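# Move the bone from the tray onto the table

## Task

Lift the bone out of the tray and set it down on the table surface next to the tray, while the apple, the ball and the root all stay inside the tray. Nothing may end up fallen from or lying off the table.

## Robot and tools

Robot: two arms, left_arm and right_arm, each ending in a four-digit hand (index, middle, ring, thumb) driven by 16 motors. right_arm carries a right hand; left_arm carries its mirror image. Scene frame: origin at table-top height midway between the nominal bases, +x out over the table, +y toward left_arm, +z up. Image sides do not match arm names. Calibrated bases: left_arm at (+0.035, +0.241, 0) m, right_arm at (+0.004, -0.323, 0) m, each yawed only slightly (quat_wxyz about (1, 0, 0, +0.014) and (1, 0, 0, +0.012)). Each arm's poses, targets and offsets use its own base axes.

execute_actions(actions, cameras). actions is a list of actions; each action is a table of 1 to 15 rows, one row per 1/30 s step, and a short table repeats its final row until 15 steps (0.5 s) pass. Every row is one flat list of 48 numbers in [-1, 1] covering both arms, even if one arm stays still: left dx, dy, dz, rx, ry, rz; left hand's 16 motor goals; left current_limit; left speed; then the same 24 for the right arm.

Pose numbers are offsets, not poses. They measure from the arm's Hand target as it stood when the action began, in that arm's base axes; every row of one action counts from that same start, so rows do not add up inside an action, but successive actions do (repeating an offset keeps moving). Scale: 1.0 equals 0.6 m for dx, dy, dz and 180 degrees for rx, ry, rz, which form one rotation vector turning about the Hand target's position. A translation longer than 1.0 is shortened. Each step the commanded orientation is clipped to within 40 degrees of the measured one. The hand often rests short of its target, and the right elbow sags under load, so command a little higher or resend the missing gap; an all-zero action re-requests the target. To stop pushing on something, command back past the hand point.

Hand numbers are absolute goals, each hinge scaled linearly between its two stops, in this order: index_mcp, index_abd, index_pip, index_dip, middle_mcp, middle_abd, middle_pip, middle_dip, ring_mcp, ring_abd, ring_pip, ring_dip, thumb_cmc, thumb_axl, thumb_mcp, thumb_ipl. Moving toward -1 bends fingers into the palm (mcp, pip, dip), swings a finger away from the thumb (abd), swings the thumb in front of the palm (cmc), rotates it (axl) and bends it (mcp, ipl). Open hand: +0.75, 0, +0.58, +0.70, +0.75, 0, +0.58, +0.70, +0.75, 0, +0.58, +0.70, +0.71, +0.68, +0.23, +0.17. A pinch-ready shape: +0.49, 0, +0.17, +0.70, +0.75, 0, +0.58, +0.92, +0.94, 0, +0.58, +0.70, -0.56, +0.68, +0.04, +0.06; a fuller curl: -0.30, 0, -0.04, +0.44, -0.40, 0, -0.18, +0.36, +0.09, 0, +0.58, +0.78, -0.61, +0.68, +0.03, +0.11. A zero is a real goal; to keep a hand unchanged, resend its hand_goal, hand_current_limit and hand_speed.

current_limit maps -1..+1 to 0..550 mA (floor 11 mA) for all motors of that hand; very low values may not lift a finger. speed sets set-point rate at (speed+1)/2 of 8.5 rad/s. Both persist; they start at +0.4 and -0.6.

cameras: list of names, ["all"], or []; omitted or null gives all images only when actions is empty. An unknown name invalidates the call. Images: cam_head_left, cam_head_right, cam_high, each 672x504.

zoom_image(camera, region): enlarges part of a camera's newest full image; region [x0, y0, x1, y1] in pixels from the top-left, at most 504 wide and 504 high.

finished_scene(scene optional, 1): ends the scene for good; the bone must already rest on the table beside the tray and stay there.

Hand geometry (right hand; on the left, x flips): hand point sits in front of the palm near the index/middle knuckles. +z runs along straight fingers to the tips, +y leaves the palm face (palm at y = -0.062), +x crosses the palm away from the thumb. Straight fingertips reach about z = +0.112 at y = -0.076; fingers bending move tips toward +y. A rigid mast on the wrist (x +0.05..+0.10, z -0.16..-0.11, y up to +0.06) can collide. Fingertips have rubber caps.

Results per arm: end_effector_position (m) and end_effector_quat_wxyz in its base frame, Hand target (basis for next offsets), joint positions, velocities (may read "within noise"), torques (biased, noisy, include gravity). Per hand, one entry per motor in the order above: hand_goal, hand_measured, hand_current_ma (positive pushes toward -1), hand_state (moving, goal, blocked, overload), plus hand_current_limit and hand_speed. A finger presses only while its goal lies past the object's surface. Positions may be off by a few cm, more at long reach.

Avoid: current at or above 495 mA for 5 s overloads a motor for 10 s; sustained holding, stretching or pushing heats motors (MOTOR HOT, then OVER-TEMPERATURE FAULT drops the arm). Never let the hands or arms hit or squeeze each other. No drops, slams, hard pushes, letting go of moving objects, or objects leaving the table. Time, including thinking, runs on while the robot holds its last command; smooth, low-effort motion is preferred.

Each tool is called after ">>>" by a JSON object that holds its "fn" and its "kwargs".

## Session

>>> {"fn": "execute_actions", "kwargs": {"actions": []}}

Scene clock: 0.00 s.
left_arm: end_effector_position=(+0.4718, +0.0726, +0.1808) hand_goal=(+0.754, +0.000, +0.576, +0.696, +0.754, +0.000, +0.576, +0.696, +0.754, +0.000, +0.576, +0.696, +0.714, +0.678, +0.226, +0.168) hand_measured=(+0.754, +0.000, +0.576, +0.696, +0.754, +0.000, +0.576, +0.696, +0.754, +0.000, +0.576, +0.696, +0.714, +0.678, +0.226, +0.168) hand_current_ma=(+0, +0, +0, +0, +0, +0, +0, +0, +0, +0, +0, +0, +0, +0, +0, +0) hand_state=(goal, goal, goal, goal, goal, goal, goal, goal, goal, goal, goal, goal, goal, goal, goal, goal) hand_current_limit=0.40 hand_speed=-0.60 end_effector_quat_wxyz=(+0.044, +0.618, +0.783, -0.057) | right_arm: end_effector_position=(+0.5415, +0.2847, +0.3852) hand_goal=(+0.754, +0.000, +0.576, +0.696, +0.754, +0.000, +0.576, +0.696, +0.754, +0.000, +0.576, +0.696, +0.714, +0.678, +0.226, +0.168) hand_measured=(+0.754, +0.000, +0.576, +0.696, +0.754, +0.000, +0.576, +0.696, +0.754, +0.000, +0.576, +0.696, +0.714, +0.678, +0.226, +0.168) hand_current_ma=(+0, +0, +0, +0, +0, +0, +0, +0, +0, +0, +0, +0, +0, +0, +0, +0) hand_state=(goal, goal, goal, goal, goal, goal, goal, goal, goal, goal, goal, goal, goal, goal, goal, goal) hand_current_limit=0.40 hand_speed=-0.60 end_effector_quat_wxyz=(+0.554, +0.404, +0.720, -0.106)
Joint positions: left_arm=[0.143 1.407 1.189 -1.375 0.142 -0.09] | right_arm=[0.768 1.589 1.502 -1.228 1.186 0.048]
Joint velocities: within noise
Joint torques (N m): no reading
Heat: left arm: hottest elbow 35 °C; right arm: hottest shoulder 34 °C.
Hand target: left_arm +0.4785, +0.0736, +0.1869; +0.049, +0.618, +0.783, -0.052 | right_arm +0.5431, +0.2862, +0.3998; +0.558, +0.411, +0.715, -0.094

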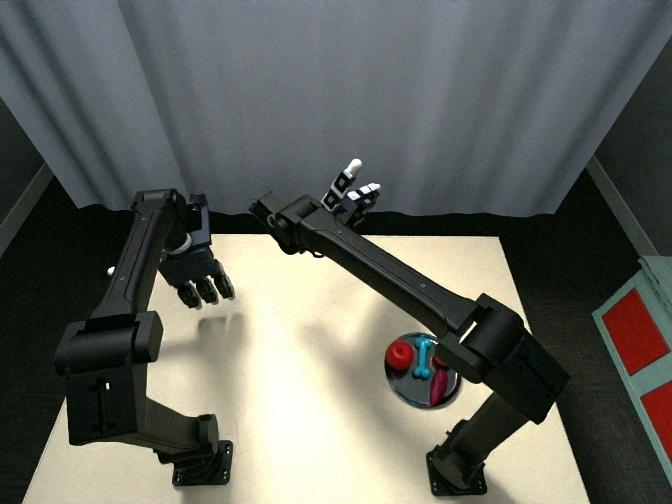

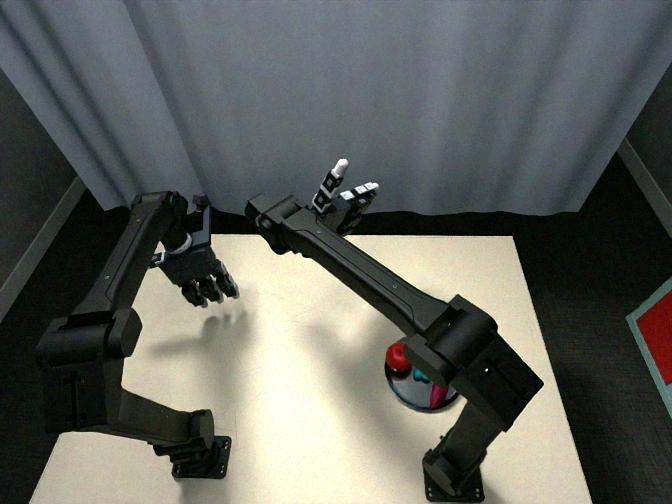

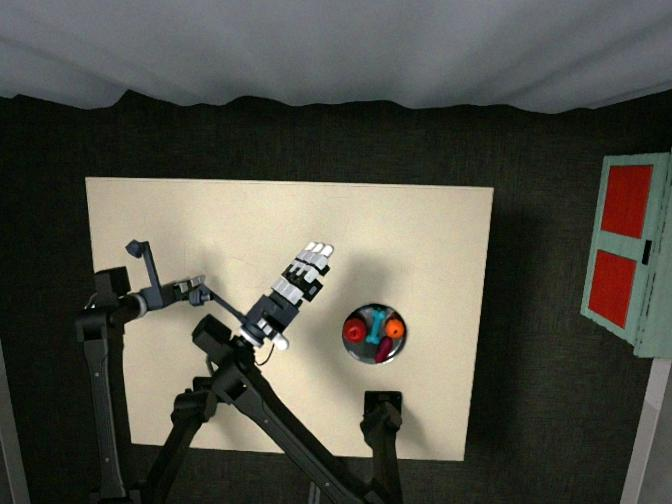

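>>> {"fn": "zoom_image", "kwargs": {"camera": "cam_high", "region": [325, 290, 425, 375]}}

>>> {"fn": "zoom_image", "kwargs": {"camera": "cam_head_left", "region": [370, 310, 490, 420]}}

Scaled by 5.040 from the camera's 672x504 image, which has a finer 960x720 frame.

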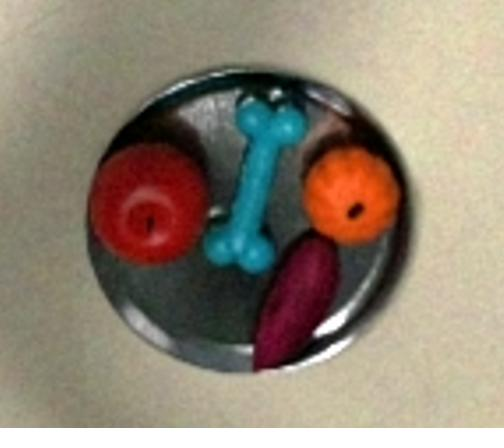

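Scaled by 4.200 from the camera's 672x504 image, which has a finer 960x720 frame.

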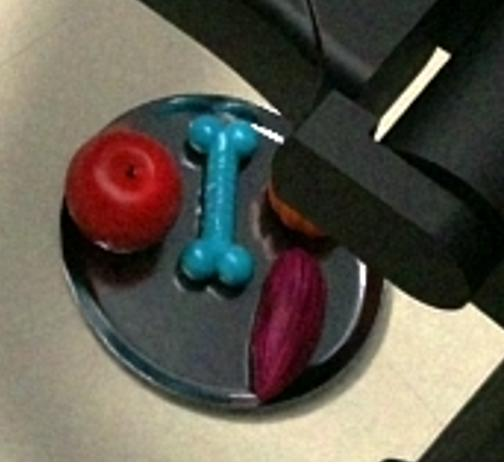

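>>> {"fn": "execute_actions", "kwargs": {"actions": [[[0,0,0,0,0,0,0.754,0,0.576,0.696,0.754,0,0.576,0.696,0.754,0,0.576,0.696,0.714,0.678,0.226,0.168,0.4,-0.6,0.0343,-0.104,-0.0667,0.0816,0.0707,-0.0398,0.754,0,0.576,0.696,0.754,0,0.576,0.696,0.754,0,0.576,0.696,0.714,0.678,0.226,0.168,0.4,-0.6]],[[0,0,0,0,0,0,0.754,0,0.576,0.696,0.754,0,0.576,0.696,0.754,0,0.576,0.696,0.714,0.678,0.226,0.168,0.4,-0.6,-0.0107,-0.0993,-0.0482,0.0908,0.0599,-0.0614,0.754,0,0.576,0.696,0.754,0,0.576,0.696,0.754,0,0.576,0.696,0.714,0.678,0.226,0.168,0.4,-0.6]]]}}

Scene clock: 823.20 s.
left_arm: end_effector_position=(+0.4718, +0.0726, +0.1808) hand_goal=(+0.754, +0.000, +0.576, +0.696, +0.754, +0.000, +0.576, +0.696, +0.754, +0.000, +0.576, +0.696, +0.714, +0.678, +0.226, +0.168) hand_measured=(+0.754, +0.000, +0.576, +0.696, +0.754, +0.000, +0.576, +0.696, +0.754, +0.000, +0.576, +0.696, +0.714, +0.678, +0.224, +0.168) hand_current_ma=(-1, +0, +1, +0, -1, +0, +1, +0, -1, +0, +1, +0, +0, -1, -4, +0) hand_state=(goal, goal, goal, goal, goal, goal, goal, goal, goal, goal, goal, goal, goal, goal, goal, goal) hand_current_limit=0.40 hand_speed=-0.60 end_effector_quat_wxyz=(+0.044, +0.618, +0.783, -0.057) | right_arm: end_effector_position=(+0.5493, +0.1566, +0.3038) hand_goal=(+0.754, +0.000, +0.576, +0.696, +0.754, +0.000, +0.576, +0.696, +0.754, +0.000, +0.576, +0.696, +0.714, +0.678, +0.226, +0.168) hand_measured=(+0.754, -0.002, +0.576, +0.696, +0.754, -0.002, +0.576, +0.696, +0.754, -0.002, +0.576, +0.696, +0.714, +0.678, +0.224, +0.168) hand_current_ma=(+0, +0, +0, +0, +0, +0, +0, +0, +0, +0, +0, +0, +0, +0, -1, +0) hand_state=(goal, goal, goal, goal, goal, goal, goal, goal, goal, goal, goal, goal, goal, goal, goal, goal) hand_current_limit=0.40 hand_speed=-0.60 end_effector_quat_wxyz=(+0.246, +0.615, +0.744, -0.084)
Joint positions: left_arm=[0.143 1.407 1.189 -1.375 0.142 -0.09] | right_arm=[0.504 1.586 1.57 -1.529 0.525 0.308]
Joint torques (N m): left_arm=[0.03 -10.87 10.52 -0.01 0.08 -0.07] | right_arm=[0.67 -12.34 11.34 0.02 0.83 -0.05]
Heat: left arm: hottest elbow 56 °C; right arm: hottest elbow 51 °C.
Hand target: left_arm +0.4785, +0.0736, +0.1869; +0.049, +0.618, +0.783, -0.052 | right_arm +0.5572, +0.1642, +0.3307; +0.254, +0.623, +0.738, -0.061
Off the commanded pose: left_arm 0.009 m, 1 deg | right_arm 0.029 m, 3 deg.

>>> {"fn": "execute_actions", "kwargs": {"actions": [[[0,0,0,0,0,0,0.754,0,0.576,0.696,0.754,0,0.576,0.696,0.754,0,0.576,0.696,0.714,0.678,0.226,0.168,0.4,-0.6,-0.041,-0.0782,-0.05,0.0914,0.0571,-0.0783,0.754,0,0.576,0.696,0.754,0,0.576,0.696,0.754,0,0.576,0.696,0.714,0.678,0.226,0.168,0.4,-0.6]],[[0,0,0,0,0,0,0.754,0,0.576,0.696,0.754,0,0.576,0.696,0.754,0,0.576,0.696,0.714,0.678,0.226,0.168,0.4,-0.6,-0.0575,-0.0497,-0.035,0.0902,0.057,-0.0893,0.754,0,0.576,0.696,0.754,0,0.576,0.696,0.754,0,0.576,0.696,0.714,0.678,0.226,0.168,0.4,-0.6]],[[0,0,0,0,0,0,0.754,0,0.576,0.696,0.754,0,0.576,0.696,0.754,0,0.576,0.696,0.714,0.678,0.226,0.168,0.4,-0.6,-0.0743,-0.0265,-0.0247,0.0902,0.0576,-0.0974,0.754,0,0.576,0.696,0.754,0,0.576,0.696,0.754,0,0.576,0.696,0.714,0.678,0.226,0.168,0.4,-0.6]],[[0,0,0,0,0,0,0.754,0,0.576,0.696,0.754,0,0.576,0.696,0.754,0,0.576,0.696,0.714,0.678,0.226,0.168,0.4,-0.6,-0.0762,-0.005,-0.008,0.0926,0.0579,-0.0996,-0.274,0,0.139,0.696,0.754,0,0.576,0.696,0.754,0,0.576,0.696,-0.514,0.678,0.09,0.168,0.4,-0.6]],[[0,0,0,0,0,0,0.754,0,0.576,0.696,0.754,0,0.576,0.696,0.754,0,0.576,0.696,0.714,0.678,0.226,0.168,0.4,-0.6,-0.0667,0.0067,-0.0093,0.098,0.0552,-0.0979,-0.274,0,0.139,0.696,0.754,0,0.576,0.696,0.754,0,0.576,0.696,-0.514,0.678,0.09,0.168,0.4,-0.6]],[[0,0,0,0,0,0,0.754,0,0.576,0.696,0.754,0,0.576,0.696,0.754,0,0.576,0.696,0.714,0.678,0.226,0.168,0.4,-0.6,-0.0518,0.0053,0.0167,0.1063,0.0464,-0.0946,-0.274,0,0.139,0.696,0.754,0,0.576,0.696,0.754,0,0.576,0.696,-0.514,0.678,0.09,0.168,0.4,-0.6]]], "cameras": ["all"]}}

Scene clock: 849.23 s.
left_arm: end_effector_position=(+0.4718, +0.0726, +0.1808) hand_goal=(+0.754, +0.000, +0.576, +0.696, +0.754, +0.000, +0.576, +0.696, +0.754, +0.000, +0.576, +0.696, +0.714, +0.678, +0.226, +0.168) hand_measured=(+0.754, +0.000, +0.576, +0.696, +0.754, +0.000, +0.576, +0.696, +0.754, +0.000, +0.576, +0.696, +0.714, +0.678, +0.224, +0.168) hand_current_ma=(-1, +0, +1, +0, -1, +0, +1, +0, -1, +0, +1, +0, +0, -1, -4, +0) hand_state=(goal, goal, goal, goal, goal, goal, goal, goal, goal, goal, goal, goal, goal, goal, goal, goal) hand_current_limit=0.40 hand_speed=-0.60 end_effector_quat_wxyz=(+0.044, +0.618, +0.783, -0.057) | right_arm: end_effector_position=(+0.3440, +0.0754, +0.2604) hand_goal=(-0.274, +0.000, +0.140, +0.696, +0.754, +0.000, +0.576, +0.696, +0.754, +0.000, +0.576, +0.696, -0.514, +0.678, +0.090, +0.168) hand_measured=(-0.274, +0.000, +0.142, +0.696, +0.742, +0.000, +0.574, +0.696, +0.742, +0.000, +0.574, +0.696, -0.512, +0.678, +0.090, +0.168) hand_current_ma=(+0, +0, +1, +0, -7, +0, +0, +0, -8, +0, +0, +0, +0, +0, +0, +0) hand_state=(goal, goal, goal, goal, goal, goal, goal, goal, goal, goal, goal, goal, goal, goal, goal, goal) hand_current_limit=0.40 hand_speed=-0.60 end_effector_quat_wxyz=(-0.669, +0.733, -0.084, +0.083)
Joint positions: left_arm=[0.143 1.407 1.189 -1.375 0.142 -0.09] | right_arm=[-0.269 1.31 1.091 -1.683 -1.476 1.229]
Joint torques (N m): left_arm=[0.09 -10.93 10.48 0.01 0.06 -0.08] | right_arm=[-0.15 -9.05 5.6 -0.4 -1.35 -0.03]
Heat: left arm: hottest elbow 56 °C; right arm: hottest elbow 52 °C.
Hand target: left_arm +0.4785, +0.0736, +0.1869; +0.049, +0.618, +0.783, -0.052 | right_arm +0.3368, +0.0758, +0.2647; -0.671, +0.732, -0.090, +0.082
Off the commanded pose: left_arm 0.009 m, 1 deg | right_arm 0.008 m, 1 deg.
joint sent to its limit (right arm) — joint 4 (wrist pitch), lower limit. The joint targets still meet the commanded pose.

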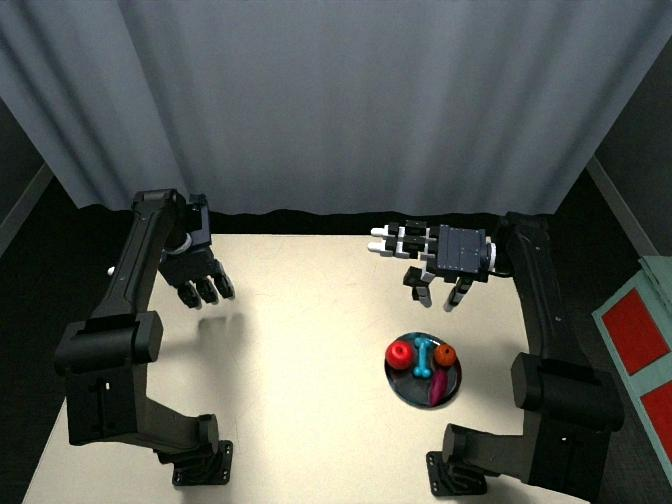

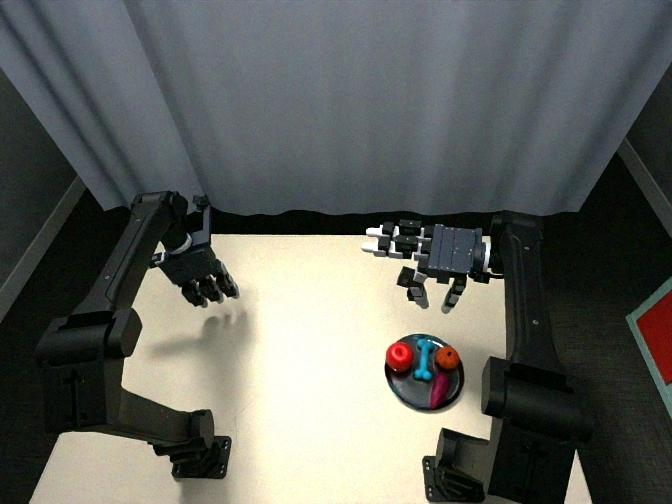

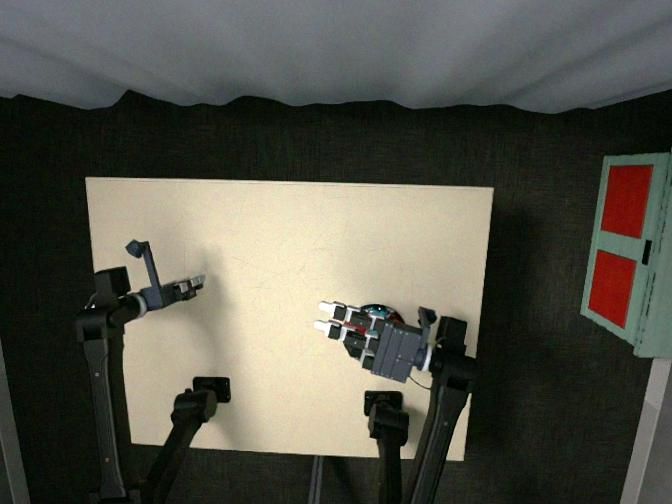

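>>> {"fn": "zoom_image", "kwargs": {"camera": "cam_head_left", "region": [364, 215, 504, 420]}}

>>> {"fn": "zoom_image", "kwargs": {"camera": "cam_head_right", "region": [364, 215, 504, 420]}}

Scaled by 2.459 from the camera's 672x504 image, which has a finer 960x720 frame.

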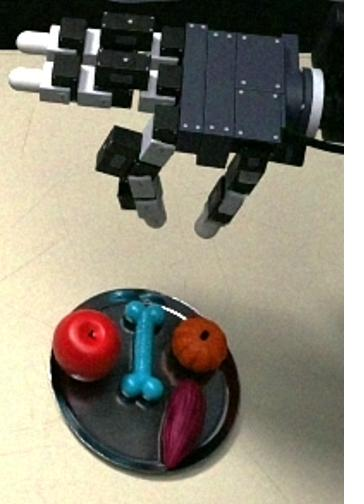

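Scaled by 2.459 from the camera's 672x504 image, which has a finer 960x720 frame.

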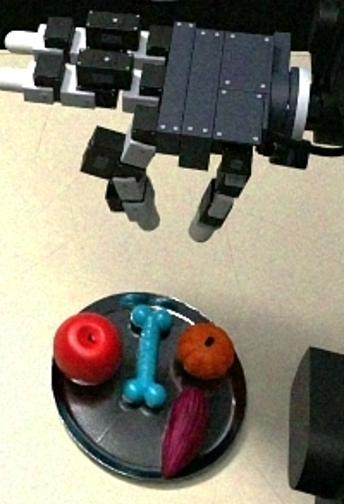

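>>> {"fn": "zoom_image", "kwargs": {"camera": "cam_high", "region": [305, 285, 475, 395]}}

Scaled by 2.965 from the camera's 672x504 image, which has a finer 960x720 frame.

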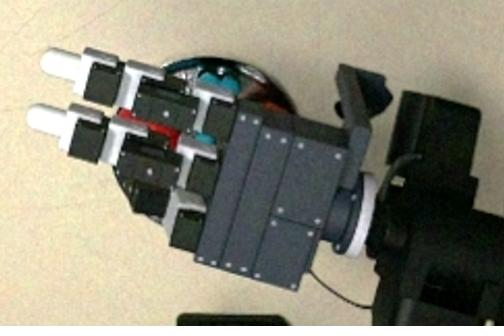

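>>> {"fn": "execute_actions", "kwargs": {"actions": [[[0,0,0,0,0,0,0.754,0,0.576,0.696,0.754,0,0.576,0.696,0.754,0,0.576,0.696,0.714,0.678,0.226,0.168,0.4,-0.6,-0.02,0,-0.1,0,0,0,-0.274,0,0.139,0.696,0.754,0,0.576,0.696,0.754,0,0.576,0.696,-0.514,0.678,0.09,0.168,0.4,-0.6]],[[0,0,0,0,0,0,0.754,0,0.576,0.696,0.754,0,0.576,0.696,0.754,0,0.576,0.696,0.714,0.678,0.226,0.168,0.4,-0.6,-0.0133,0,-0.0967,0,0,0,-0.274,0,0.139,0.696,0.754,0,0.576,0.696,0.754,0,0.576,0.696,-0.514,0.678,0.09,0.168,0.4,-0.6]]], "cameras": ["cam_head_left","cam_head_right","cam_high"]}}

>>> {"fn": "zoom_image", "kwargs": {"camera": "cam_head_left", "region": [374, 250, 494, 420]}}

>>> {"fn": "zoom_image", "kwargs": {"camera": "cam_head_right", "region": [374, 250, 494, 420]}}

Scene clock: 977.07 s.
left_arm: end_effector_position=(+0.4718, +0.0726, +0.1808) hand_goal=(+0.754, +0.000, +0.576, +0.696, +0.754, +0.000, +0.576, +0.696, +0.754, +0.000, +0.576, +0.696, +0.714, +0.678, +0.226, +0.168) hand_measured=(+0.754, +0.000, +0.576, +0.696, +0.754, +0.000, +0.576, +0.696, +0.754, +0.000, +0.576, +0.696, +0.714, +0.678, +0.224, +0.168) hand_current_ma=(-1, +0, +1, +0, -1, +0, +1, +0, -1, +0, +1, +0, +0, -1, -4, +0) hand_state=(goal, goal, goal, goal, goal, goal, goal, goal, goal, goal, goal, goal, goal, goal, goal, goal) hand_current_limit=0.40 hand_speed=-0.60 end_effector_quat_wxyz=(+0.044, +0.618, +0.783, -0.057) | right_arm: end_effector_position=(+0.3139, +0.0789, +0.1514) hand_goal=(-0.274, +0.000, +0.140, +0.696, +0.754, +0.000, +0.576, +0.696, +0.754, +0.000, +0.576, +0.696, -0.514, +0.678, +0.090, +0.168) hand_measured=(-0.274, +0.000, +0.142, +0.696, +0.742, +0.000, +0.574, +0.696, +0.742, +0.000, +0.574, +0.696, -0.514, +0.678, +0.090, +0.168) hand_current_ma=(+0, +0, +1, +0, -7, +0, +0, +0, -8, +0, +0, +0, +0, +0, +0, +0) hand_state=(goal, goal, goal, goal, goal, goal, goal, goal, goal, goal, goal, goal, goal, goal, goal, goal) hand_current_limit=0.40 hand_speed=-0.60 end_effector_quat_wxyz=(-0.670, +0.733, -0.089, +0.076)
Joint positions: left_arm=[0.143 1.407 1.189 -1.375 0.142 -0.09] | right_arm=[-0.283 1.386 0.84 -1.513 -1.468 1.089]
Joint torques (N m): left_arm=[-0.03 -10.75 10.48 -0.01 0.07 -0.07] | right_arm=[-0.38 -6.3 4.97 0.09 -1.26 -0.28]
Heat: left arm: hottest elbow 57 °C; right arm: hottest elbow 43 °C.
Hand target: left_arm +0.4785, +0.0736, +0.1869; +0.049, +0.618, +0.783, -0.052 | right_arm +0.3168, +0.0759, +0.1467; -0.671, +0.732, -0.090, +0.082
Off the commanded pose: left_arm 0.009 m, 1 deg | right_arm 0.006 m, 1 deg.

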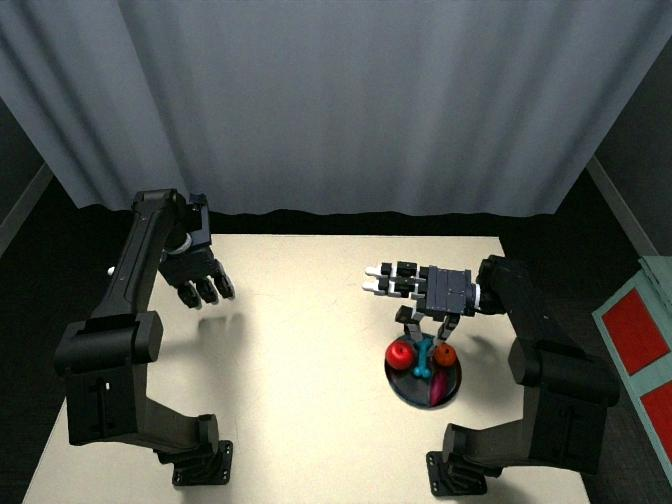

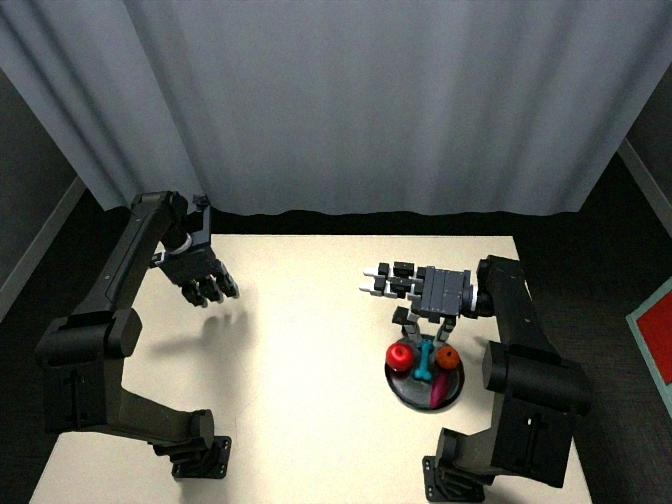

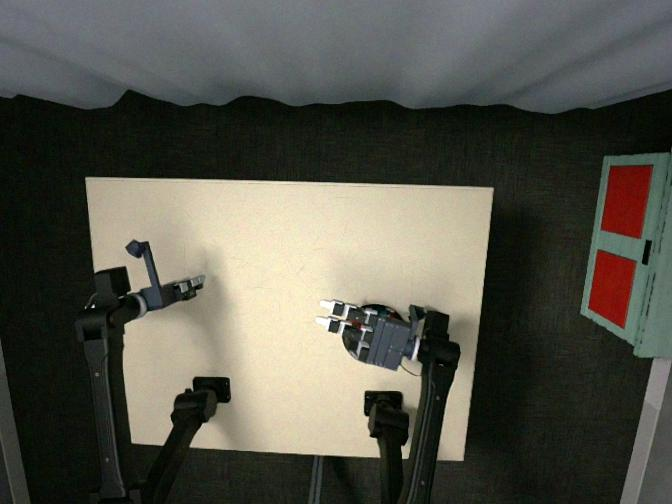

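Scaled by 2.965 from the camera's 672x504 image, which has a finer 960x720 frame.

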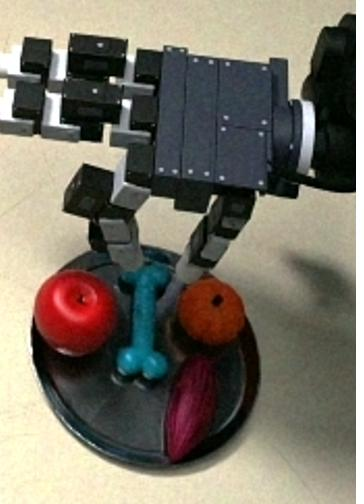

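Scaled by 2.965 from the camera's 672x504 image, which has a finer 960x720 frame.

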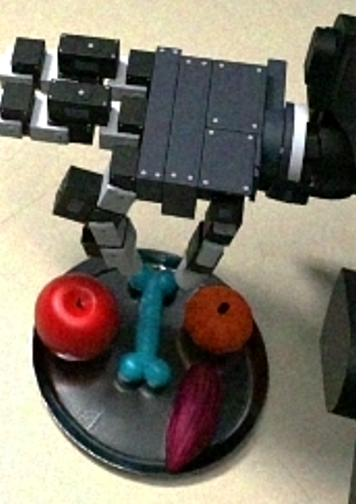

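>>> {"fn": "execute_actions", "kwargs": {"actions": [[[0,0,0,0,0,0,0.754,0,0.576,0.696,0.754,0,0.576,0.696,0.754,0,0.576,0.696,0.714,0.678,0.226,0.168,0.4,-0.6,0.0195,-0.0057,-0.0737,0,0,0,-0.274,0,0.139,0.696,0.754,0,0.576,0.696,0.754,0,0.576,0.696,-0.514,0.678,0.09,0.168,0.4,-0.6]]], "cameras": ["cam_head_left","cam_head_right"]}}

>>> {"fn": "zoom_image", "kwargs": {"camera": "cam_head_left", "region": [384, 280, 474, 410]}}

>>> {"fn": "zoom_image", "kwargs": {"camera": "cam_head_right", "region": [384, 280, 474, 410]}}

Scene clock: 1020.37 s.
left_arm: end_effector_position=(+0.4718, +0.0726, +0.1808) hand_goal=(+0.754, +0.000, +0.576, +0.696, +0.754, +0.000, +0.576, +0.696, +0.754, +0.000, +0.576, +0.696, +0.714, +0.678, +0.226, +0.168) hand_measured=(+0.754, +0.000, +0.576, +0.696, +0.754, +0.000, +0.576, +0.696, +0.754, +0.000, +0.576, +0.696, +0.714, +0.678, +0.224, +0.168) hand_current_ma=(-1, +0, +1, +0, -1, +0, +1, +0, -1, +0, +1, +0, +0, -1, -4, +0) hand_state=(goal, goal, goal, goal, goal, goal, goal, goal, goal, goal, goal, goal, goal, goal, goal, goal) hand_current_limit=0.40 hand_speed=-0.60 end_effector_quat_wxyz=(+0.044, +0.618, +0.783, -0.057) | right_arm: end_effector_position=(+0.3273, +0.0742, +0.1061) hand_goal=(-0.274, +0.000, +0.140, +0.696, +0.754, +0.000, +0.576, +0.696, +0.754, +0.000, +0.576, +0.696, -0.514, +0.678, +0.090, +0.168) hand_measured=(-0.274, +0.000, +0.142, +0.696, +0.742, +0.000, +0.574, +0.696, +0.742, +0.000, +0.574, +0.696, -0.514, +0.678, +0.090, +0.168) hand_current_ma=(+0, +0, +1, +0, -7, +0, +0, +0, -8, +0, +0, +0, +0, +0, +0, +0) hand_state=(goal, goal, goal, goal, goal, goal, goal, goal, goal, goal, goal, goal, goal, goal, goal, goal) hand_current_limit=0.40 hand_speed=-0.60 end_effector_quat_wxyz=(-0.671, +0.732, -0.088, +0.078)
Joint positions: left_arm=[0.143 1.407 1.189 -1.375 0.142 -0.09] | right_arm=[-0.286 1.507 0.82 -1.398 -1.469 1.057]
Joint torques (N m): left_arm=[0.09 -10.81 10.5 0.03 0.07 -0.07] | right_arm=[-0.09 -7.53 4.33 0.16 -1.2 -0.18]
Heat: left arm: hottest elbow 57 °C; right arm: hottest elbow 43 °C.
Hand target: left_arm +0.4785, +0.0736, +0.1869; +0.049, +0.618, +0.783, -0.052 | right_arm +0.3285, +0.0725, +0.1024; -0.671, +0.732, -0.090, +0.082
Off the commanded pose: left_arm 0.009 m, 1 deg | right_arm 0.004 m, 0 deg.
Images, in order (width x height): cam_head_left 672x504, cam_head_right 672x504.

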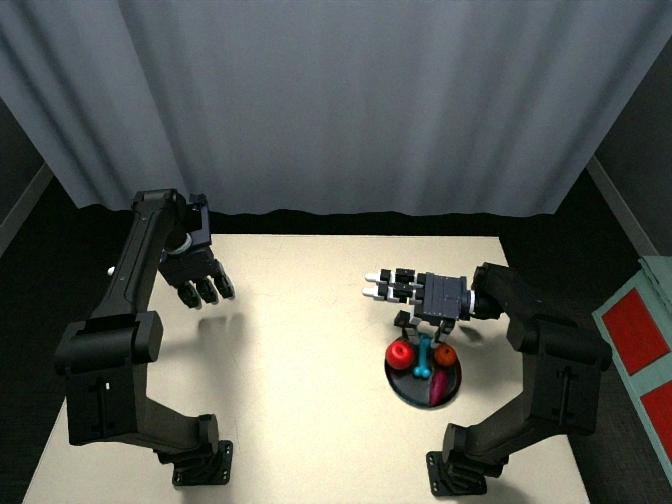

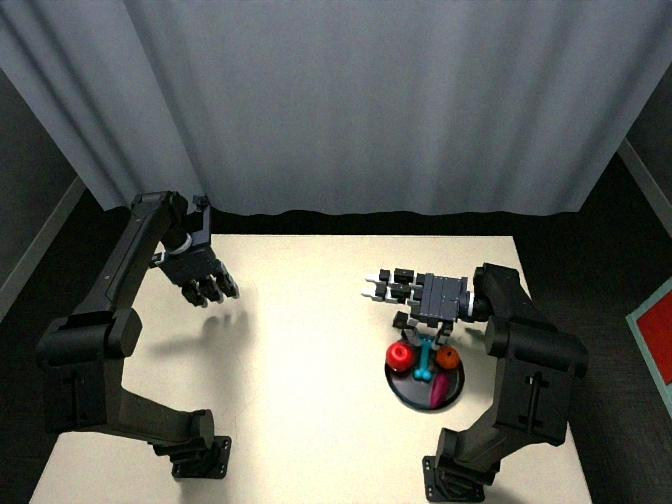

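Scaled by 3.877 from the camera's 672x504 image, which has a finer 960x720 frame.

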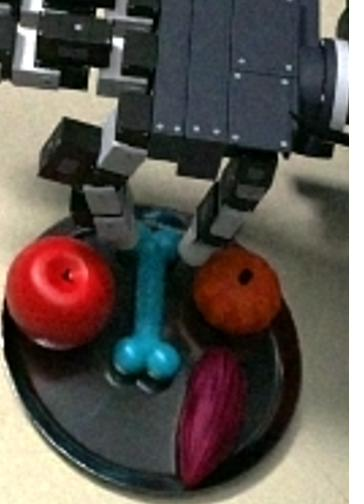

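Scaled by 3.877 from the camera's 672x504 image, which has a finer 960x720 frame.

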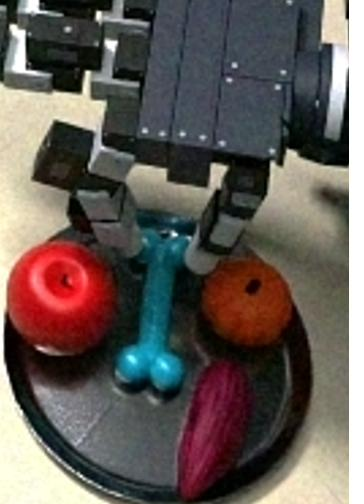

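>>> {"fn": "execute_actions", "kwargs": {"actions": [[[0,0,0,0,0,0,0.754,0,0.576,0.696,0.754,0,0.576,0.696,0.754,0,0.576,0.696,0.714,0.678,0.226,0.168,0.4,-0.6,0.01,-0.006,-0.0417,0,0,0,-0.274,0,0.139,0.696,0.754,0,0.576,0.696,0.754,0,0.576,0.696,-0.514,0.678,0.09,0.168,0.4,-0.6]]], "cameras": ["cam_head_left","cam_head_right"]}}

>>> {"fn": "zoom_image", "kwargs": {"camera": "cam_head_left", "region": [384, 280, 474, 410]}}

>>> {"fn": "zoom_image", "kwargs": {"camera": "cam_head_right", "region": [384, 280, 474, 410]}}

Scene clock: 1052.17 s.
left_arm: end_effector_position=(+0.4718, +0.0726, +0.1808) hand_goal=(+0.754, +0.000, +0.576, +0.696, +0.754, +0.000, +0.576, +0.696, +0.754, +0.000, +0.576, +0.696, +0.714, +0.678, +0.226, +0.168) hand_measured=(+0.754, +0.000, +0.576, +0.696, +0.754, +0.000, +0.576, +0.696, +0.754, +0.000, +0.576, +0.696, +0.714, +0.678, +0.224, +0.168) hand_current_ma=(-1, +0, +1, +0, -1, +0, +1, +0, -1, +0, +1, +0, +0, -1, -4, +0) hand_state=(goal, goal, goal, goal, goal, goal, goal, goal, goal, goal, goal, goal, goal, goal, goal, goal) hand_current_limit=0.40 hand_speed=-0.60 end_effector_quat_wxyz=(+0.044, +0.618, +0.783, -0.057) | right_arm: end_effector_position=(+0.3343, +0.0718, +0.0836) hand_goal=(-0.274, +0.000, +0.140, +0.696, +0.754, +0.000, +0.576, +0.696, +0.754, +0.000, +0.576, +0.696, -0.514, +0.678, +0.090, +0.168) hand_measured=(-0.274, +0.000, +0.142, +0.696, +0.742, +0.000, +0.574, +0.696, +0.742, +0.000, +0.574, +0.696, -0.514, +0.678, +0.088, +0.168) hand_current_ma=(+0, +0, +1, +0, -7, +0, +0, +0, -8, +0, +0, +0, +0, +0, +0, +0) hand_state=(goal, goal, goal, goal, goal, goal, goal, goal, goal, goal, goal, goal, goal, goal, goal, goal) hand_current_limit=0.40 hand_speed=-0.60 end_effector_quat_wxyz=(-0.671, +0.732, -0.088, +0.078)
Joint positions: left_arm=[0.143 1.407 1.189 -1.375 0.142 -0.09] | right_arm=[-0.287 1.575 0.82 -1.349 -1.469 1.038]
Joint torques (N m): left_arm=[0.09 -10.81 10.48 0.01 0.09 -0.08] | right_arm=[-0.56 -7.65 3.77 -0.06 -1.09 -0.23]
Heat: left arm: hottest elbow 58 °C; right arm: hottest elbow 41 °C.
Hand target: left_arm +0.4785, +0.0736, +0.1869; +0.049, +0.618, +0.783, -0.052 | right_arm +0.3345, +0.0688, +0.0773; -0.671, +0.732, -0.090, +0.082
Off the commanded pose: left_arm 0.009 m, 1 deg | right_arm 0.007 m, 0 deg.
Images, in order (width x height): cam_head_left 672x504, cam_head_right 672x504.

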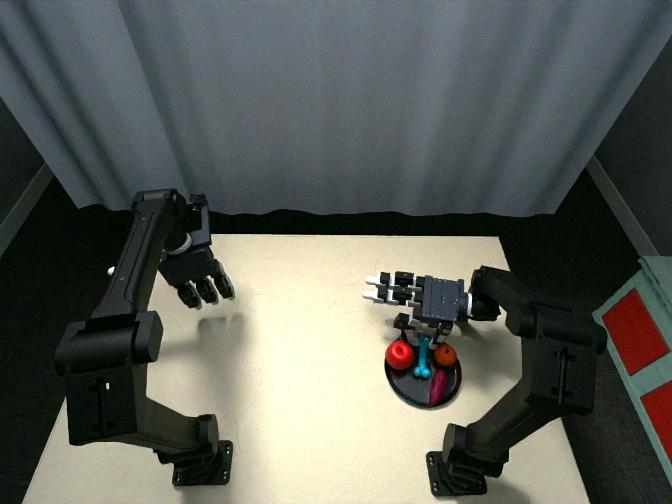

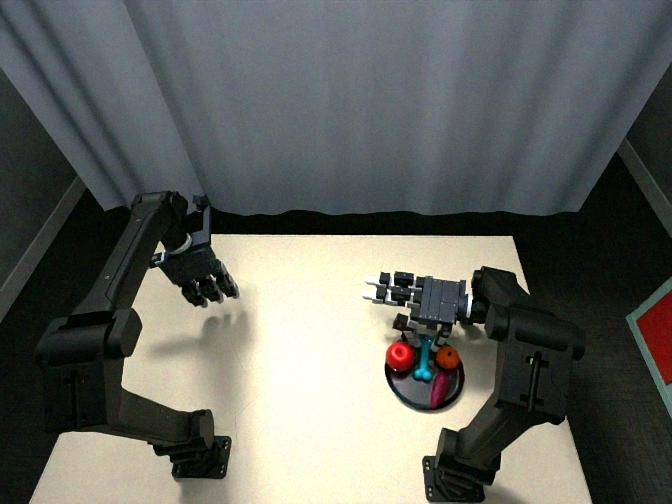

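Scaled by 3.877 from the camera's 672x504 image, which has a finer 960x720 frame.

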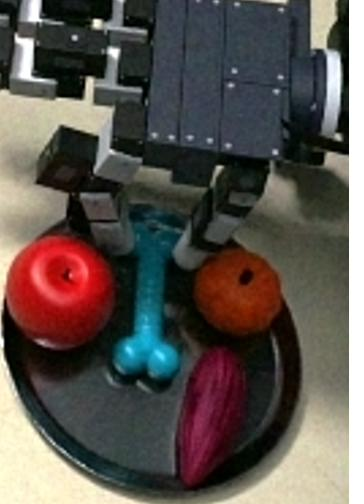

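Scaled by 3.877 from the camera's 672x504 image, which has a finer 960x720 frame.

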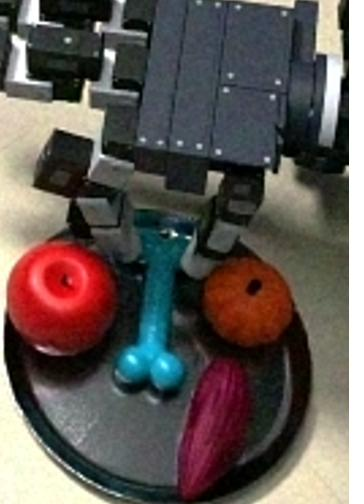

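>>> {"fn": "execute_actions", "kwargs": {"actions": [[[0,0,0,0,0,0,0.754,0,0.576,0.696,0.754,0,0.576,0.696,0.754,0,0.576,0.696,0.714,0.678,0.226,0.168,0.4,-0.6,0,-0.0035,-0.015,0,0,0,-0.274,0,0.139,0.696,0.754,0,0.576,0.696,0.754,0,0.576,0.696,-0.514,0.678,0.125,0.168,0.4,-0.6]],[[0,0,0,0,0,0,0.754,0,0.576,0.696,0.754,0,0.576,0.696,0.754,0,0.576,0.696,0.714,0.678,0.226,0.168,0.4,-0.6,0,0,-0.0167,0,0,0,-0.274,0,0.139,0.696,0.754,0,0.576,0.696,0.754,0,0.576,0.696,-0.514,0.678,0.125,0.168,0.4,-0.6]]], "cameras": ["cam_head_left","cam_head_right"]}}

>>> {"fn": "zoom_image", "kwargs": {"camera": "cam_head_left", "region": [384, 280, 474, 410]}}

>>> {"fn": "zoom_image", "kwargs": {"camera": "cam_head_right", "region": [384, 280, 474, 410]}}

Scene clock: 1080.43 s.
left_arm: end_effector_position=(+0.4718, +0.0726, +0.1808) hand_goal=(+0.754, +0.000, +0.576, +0.696, +0.754, +0.000, +0.576, +0.696, +0.754, +0.000, +0.576, +0.696, +0.714, +0.678, +0.226, +0.168) hand_measured=(+0.754, +0.000, +0.576, +0.696, +0.754, +0.000, +0.576, +0.696, +0.754, +0.000, +0.576, +0.696, +0.714, +0.678, +0.224, +0.168) hand_current_ma=(-1, +0, +1, +0, -1, +0, +1, +0, -1, +0, +1, +0, +0, -1, -4, +0) hand_state=(goal, goal, goal, goal, goal, goal, goal, goal, goal, goal, goal, goal, goal, goal, goal, goal) hand_current_limit=0.40 hand_speed=-0.60 end_effector_quat_wxyz=(+0.044, +0.618, +0.783, -0.057) | right_arm: end_effector_position=(+0.3374, +0.0704, +0.0740) hand_goal=(-0.274, +0.000, +0.140, +0.696, +0.754, +0.000, +0.576, +0.696, +0.754, +0.000, +0.576, +0.696, -0.514, +0.678, +0.126, +0.168) hand_measured=(-0.266, +0.002, +0.138, +0.694, +0.742, +0.000, +0.574, +0.696, +0.742, +0.000, +0.574, +0.696, -0.514, +0.678, +0.124, +0.168) hand_current_ma=(+4, +0, -1, -1, -7, +0, +0, +0, -8, +0, +0, +0, +0, +0, +0, +0) hand_state=(goal, goal, goal, goal, goal, goal, goal, goal, goal, goal, goal, goal, goal, goal, goal, goal) hand_current_limit=0.40 hand_speed=-0.60 end_effector_quat_wxyz=(+0.674, -0.729, +0.090, -0.081)
Joint positions: left_arm=[0.143 1.407 1.189 -1.375 0.142 -0.09] | right_arm=[-0.292 1.61 0.82 -1.341 -1.478 1.01]
Joint torques (N m): left_arm=[0.15 -10.81 10.55 0.03 0.08 -0.07] | right_arm=[-0.67 -6.71 2.89 0.42 -0.52 -0.36]
Heat: left arm: hottest elbow 58 °C; right arm: hottest elbow 40 °C.
Hand target: left_arm +0.4785, +0.0736, +0.1869; +0.049, +0.618, +0.783, -0.052 | right_arm +0.3345, +0.0668, +0.0584; +0.671, -0.732, +0.090, -0.082
Off the commanded pose: left_arm 0.009 m, 1 deg | right_arm 0.016 m, 1 deg.
Images, in order (width x height): cam_head_left 672x504, cam_head_right 672x504.

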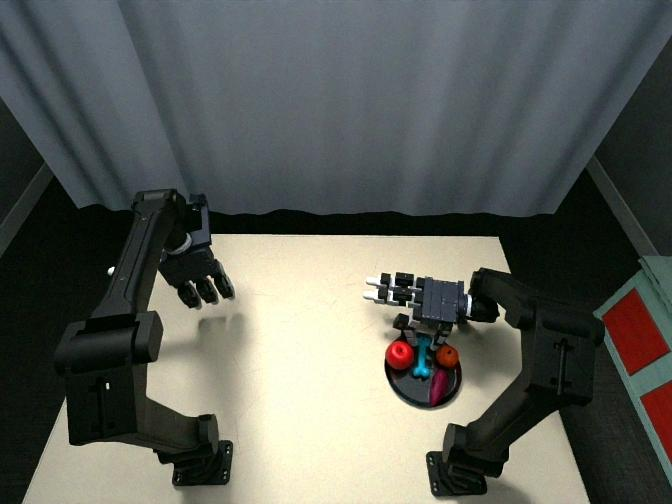

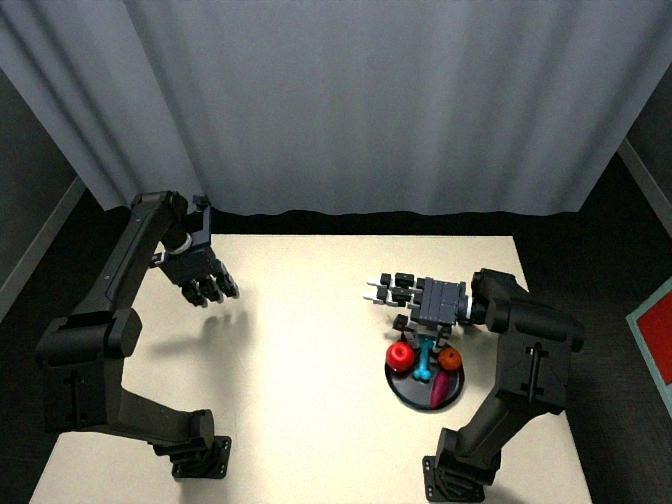

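Scaled by 3.877 from the camera's 672x504 image, which has a finer 960x720 frame.

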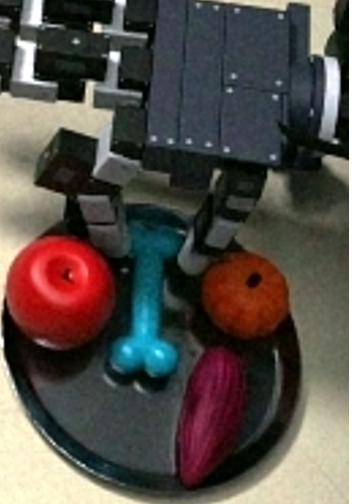

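Scaled by 3.877 from the camera's 672x504 image, which has a finer 960x720 frame.

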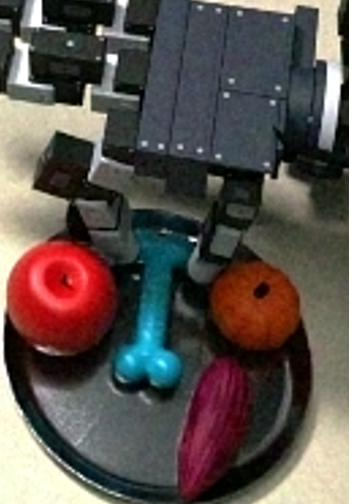

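>>> {"fn": "zoom_image", "kwargs": {"camera": "cam_head_left", "region": [400, 320, 450, 370]}}

>>> {"fn": "zoom_image", "kwargs": {"camera": "cam_head_right", "region": [400, 320, 450, 370]}}

Scaled by 10.080 from the camera's 672x504 image, which has a finer 960x720 frame.

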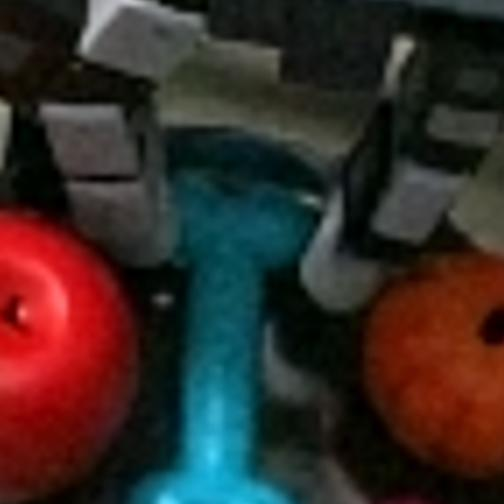

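Scaled by 10.080 from the camera's 672x504 image, which has a finer 960x720 frame.

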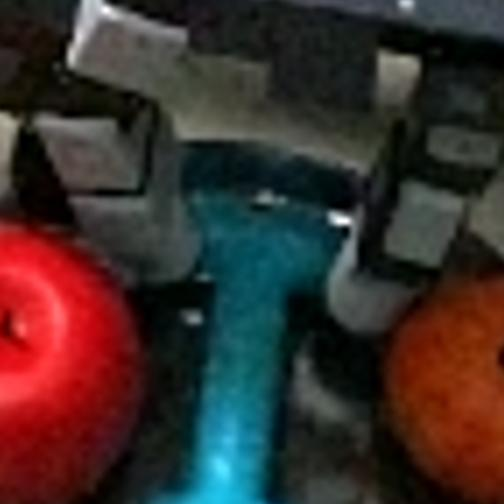

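>>> {"fn": "execute_actions", "kwargs": {"actions": [[[0,0,0,0,0,0,0.754,0,0.576,0.696,0.754,0,0.576,0.696,0.754,0,0.576,0.696,0.714,0.678,0.226,0.168,0.4,-0.6,0,0,0.046,0,0,0,-0.274,0,0.139,0.696,0.754,0,0.576,0.696,0.754,0,0.576,0.696,-0.514,0.678,0.125,0.168,0.4,-0.6]],[[0,0,0,0,0,0,0.754,0,0.576,0.696,0.754,0,0.576,0.696,0.754,0,0.576,0.696,0.714,0.678,0.226,0.168,0.4,-0.6,-0.02,0.007,0,0,0,0,-0.274,0,0.139,0.696,0.754,0,0.576,0.696,0.754,0,0.576,0.696,-0.514,0.678,0.125,0.168,0.4,-0.6]],[[0,0,0,0,0,0,0.754,0,0.576,0.696,0.754,0,0.576,0.696,0.754,0,0.576,0.696,0.714,0.678,0.226,0.168,0.4,-0.6,0,0,-0.023,0,0,0,-0.274,0,0.139,0.696,0.754,0,0.576,0.696,0.754,0,0.576,0.696,-0.514,0.678,0.125,0.168,0.4,-0.6]]], "cameras": ["cam_head_left","cam_head_right"]}}

>>> {"fn": "zoom_image", "kwargs": {"camera": "cam_head_left", "region": [395, 320, 455, 380]}}

>>> {"fn": "zoom_image", "kwargs": {"camera": "cam_head_right", "region": [395, 320, 455, 380]}}

Scene clock: 1201.13 s.
left_arm: end_effector_position=(+0.4718, +0.0726, +0.1808) hand_goal=(+0.754, +0.000, +0.576, +0.696, +0.754, +0.000, +0.576, +0.696, +0.754, +0.000, +0.576, +0.696, +0.714, +0.678, +0.226, +0.168) hand_measured=(+0.754, +0.000, +0.576, +0.696, +0.754, +0.000, +0.576, +0.696, +0.754, +0.000, +0.576, +0.696, +0.714, +0.678, +0.224, +0.168) hand_current_ma=(-1, +0, +1, +0, -1, +0, +1, +0, -1, +0, +1, +0, +0, -1, -4, +0) hand_state=(goal, goal, goal, goal, goal, goal, goal, goal, goal, goal, goal, goal, goal, goal, goal, goal) hand_current_limit=0.40 hand_speed=-0.60 end_effector_quat_wxyz=(+0.044, +0.618, +0.783, -0.057) | right_arm: end_effector_position=(+0.3245, +0.0732, +0.0791) hand_goal=(-0.274, +0.000, +0.140, +0.696, +0.754, +0.000, +0.576, +0.696, +0.754, +0.000, +0.576, +0.696, -0.514, +0.678, +0.126, +0.168) hand_measured=(-0.274, -0.004, +0.138, +0.694, +0.742, +0.000, +0.574, +0.696, +0.742, +0.000, +0.574, +0.696, -0.514, +0.678, +0.124, +0.168) hand_current_ma=(+0, -1, +0, -1, -7, +0, +0, +0, -8, +0, +0, +0, +0, +0, +0, +0) hand_state=(goal, goal, goal, goal, goal, goal, goal, goal, goal, goal, goal, goal, goal, goal, goal, goal) hand_current_limit=0.40 hand_speed=-0.60 end_effector_quat_wxyz=(-0.671, +0.732, -0.086, +0.081)
Joint positions: left_arm=[0.143 1.407 1.189 -1.375 0.142 -0.09] | right_arm=[-0.292 1.569 0.791 -1.361 -1.468 0.996]
Joint torques (N m): left_arm=[0.21 -10.7 10.51 -0.01 0.06 -0.07] | right_arm=[-0.5 -7.41 3.34 -0.09 -1 -0.22]
Heat: left arm: hottest elbow 58 °C; right arm: hottest elbow 38 °C.
Hand target: left_arm +0.4785, +0.0736, +0.1869; +0.049, +0.618, +0.783, -0.052 | right_arm +0.3224, +0.0709, +0.0721; -0.671, +0.732, -0.090, +0.082
Off the commanded pose: left_arm 0.009 m, 1 deg | right_arm 0.008 m, 0 deg.
Images, in order (width x height): cam_head_left 672x504, cam_head_right 672x504.

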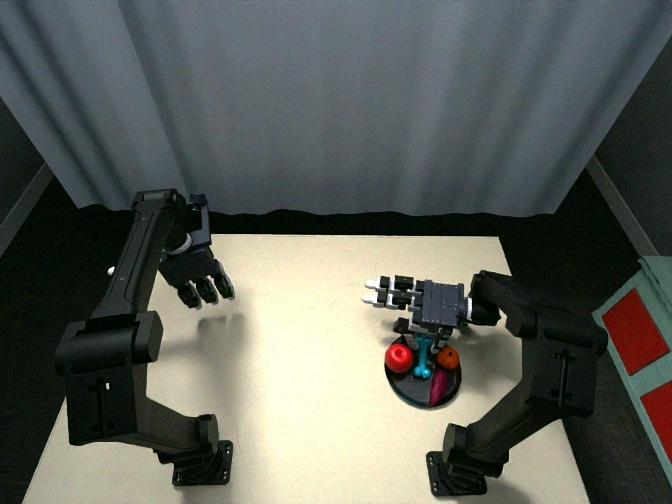

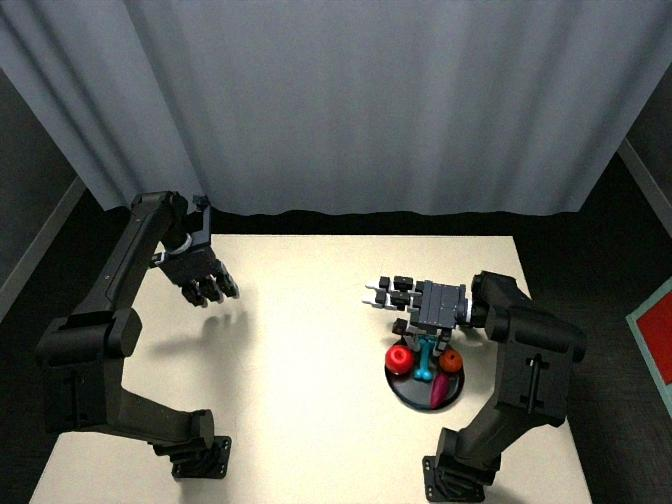

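Scaled by 8.400 from the camera's 672x504 image, which has a finer 960x720 frame.

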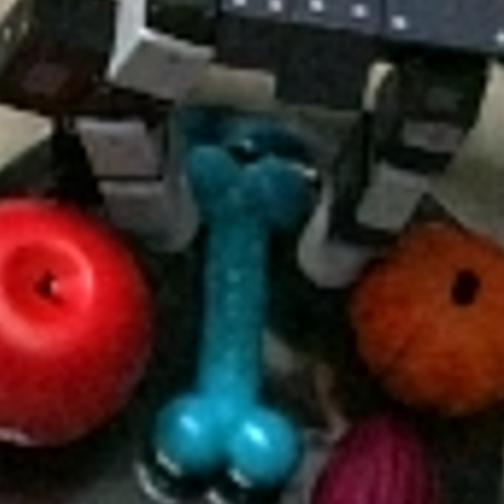

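Scaled by 8.400 from the camera's 672x504 image, which has a finer 960x720 frame.

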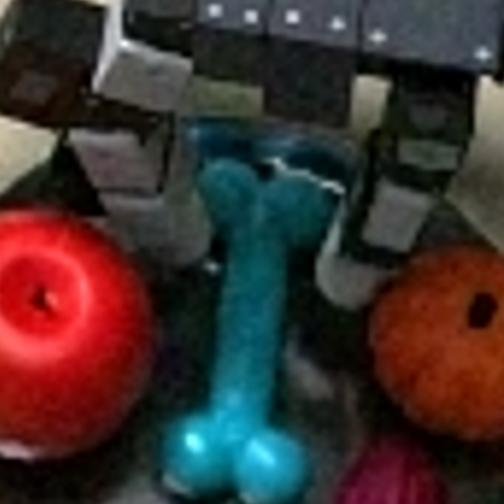

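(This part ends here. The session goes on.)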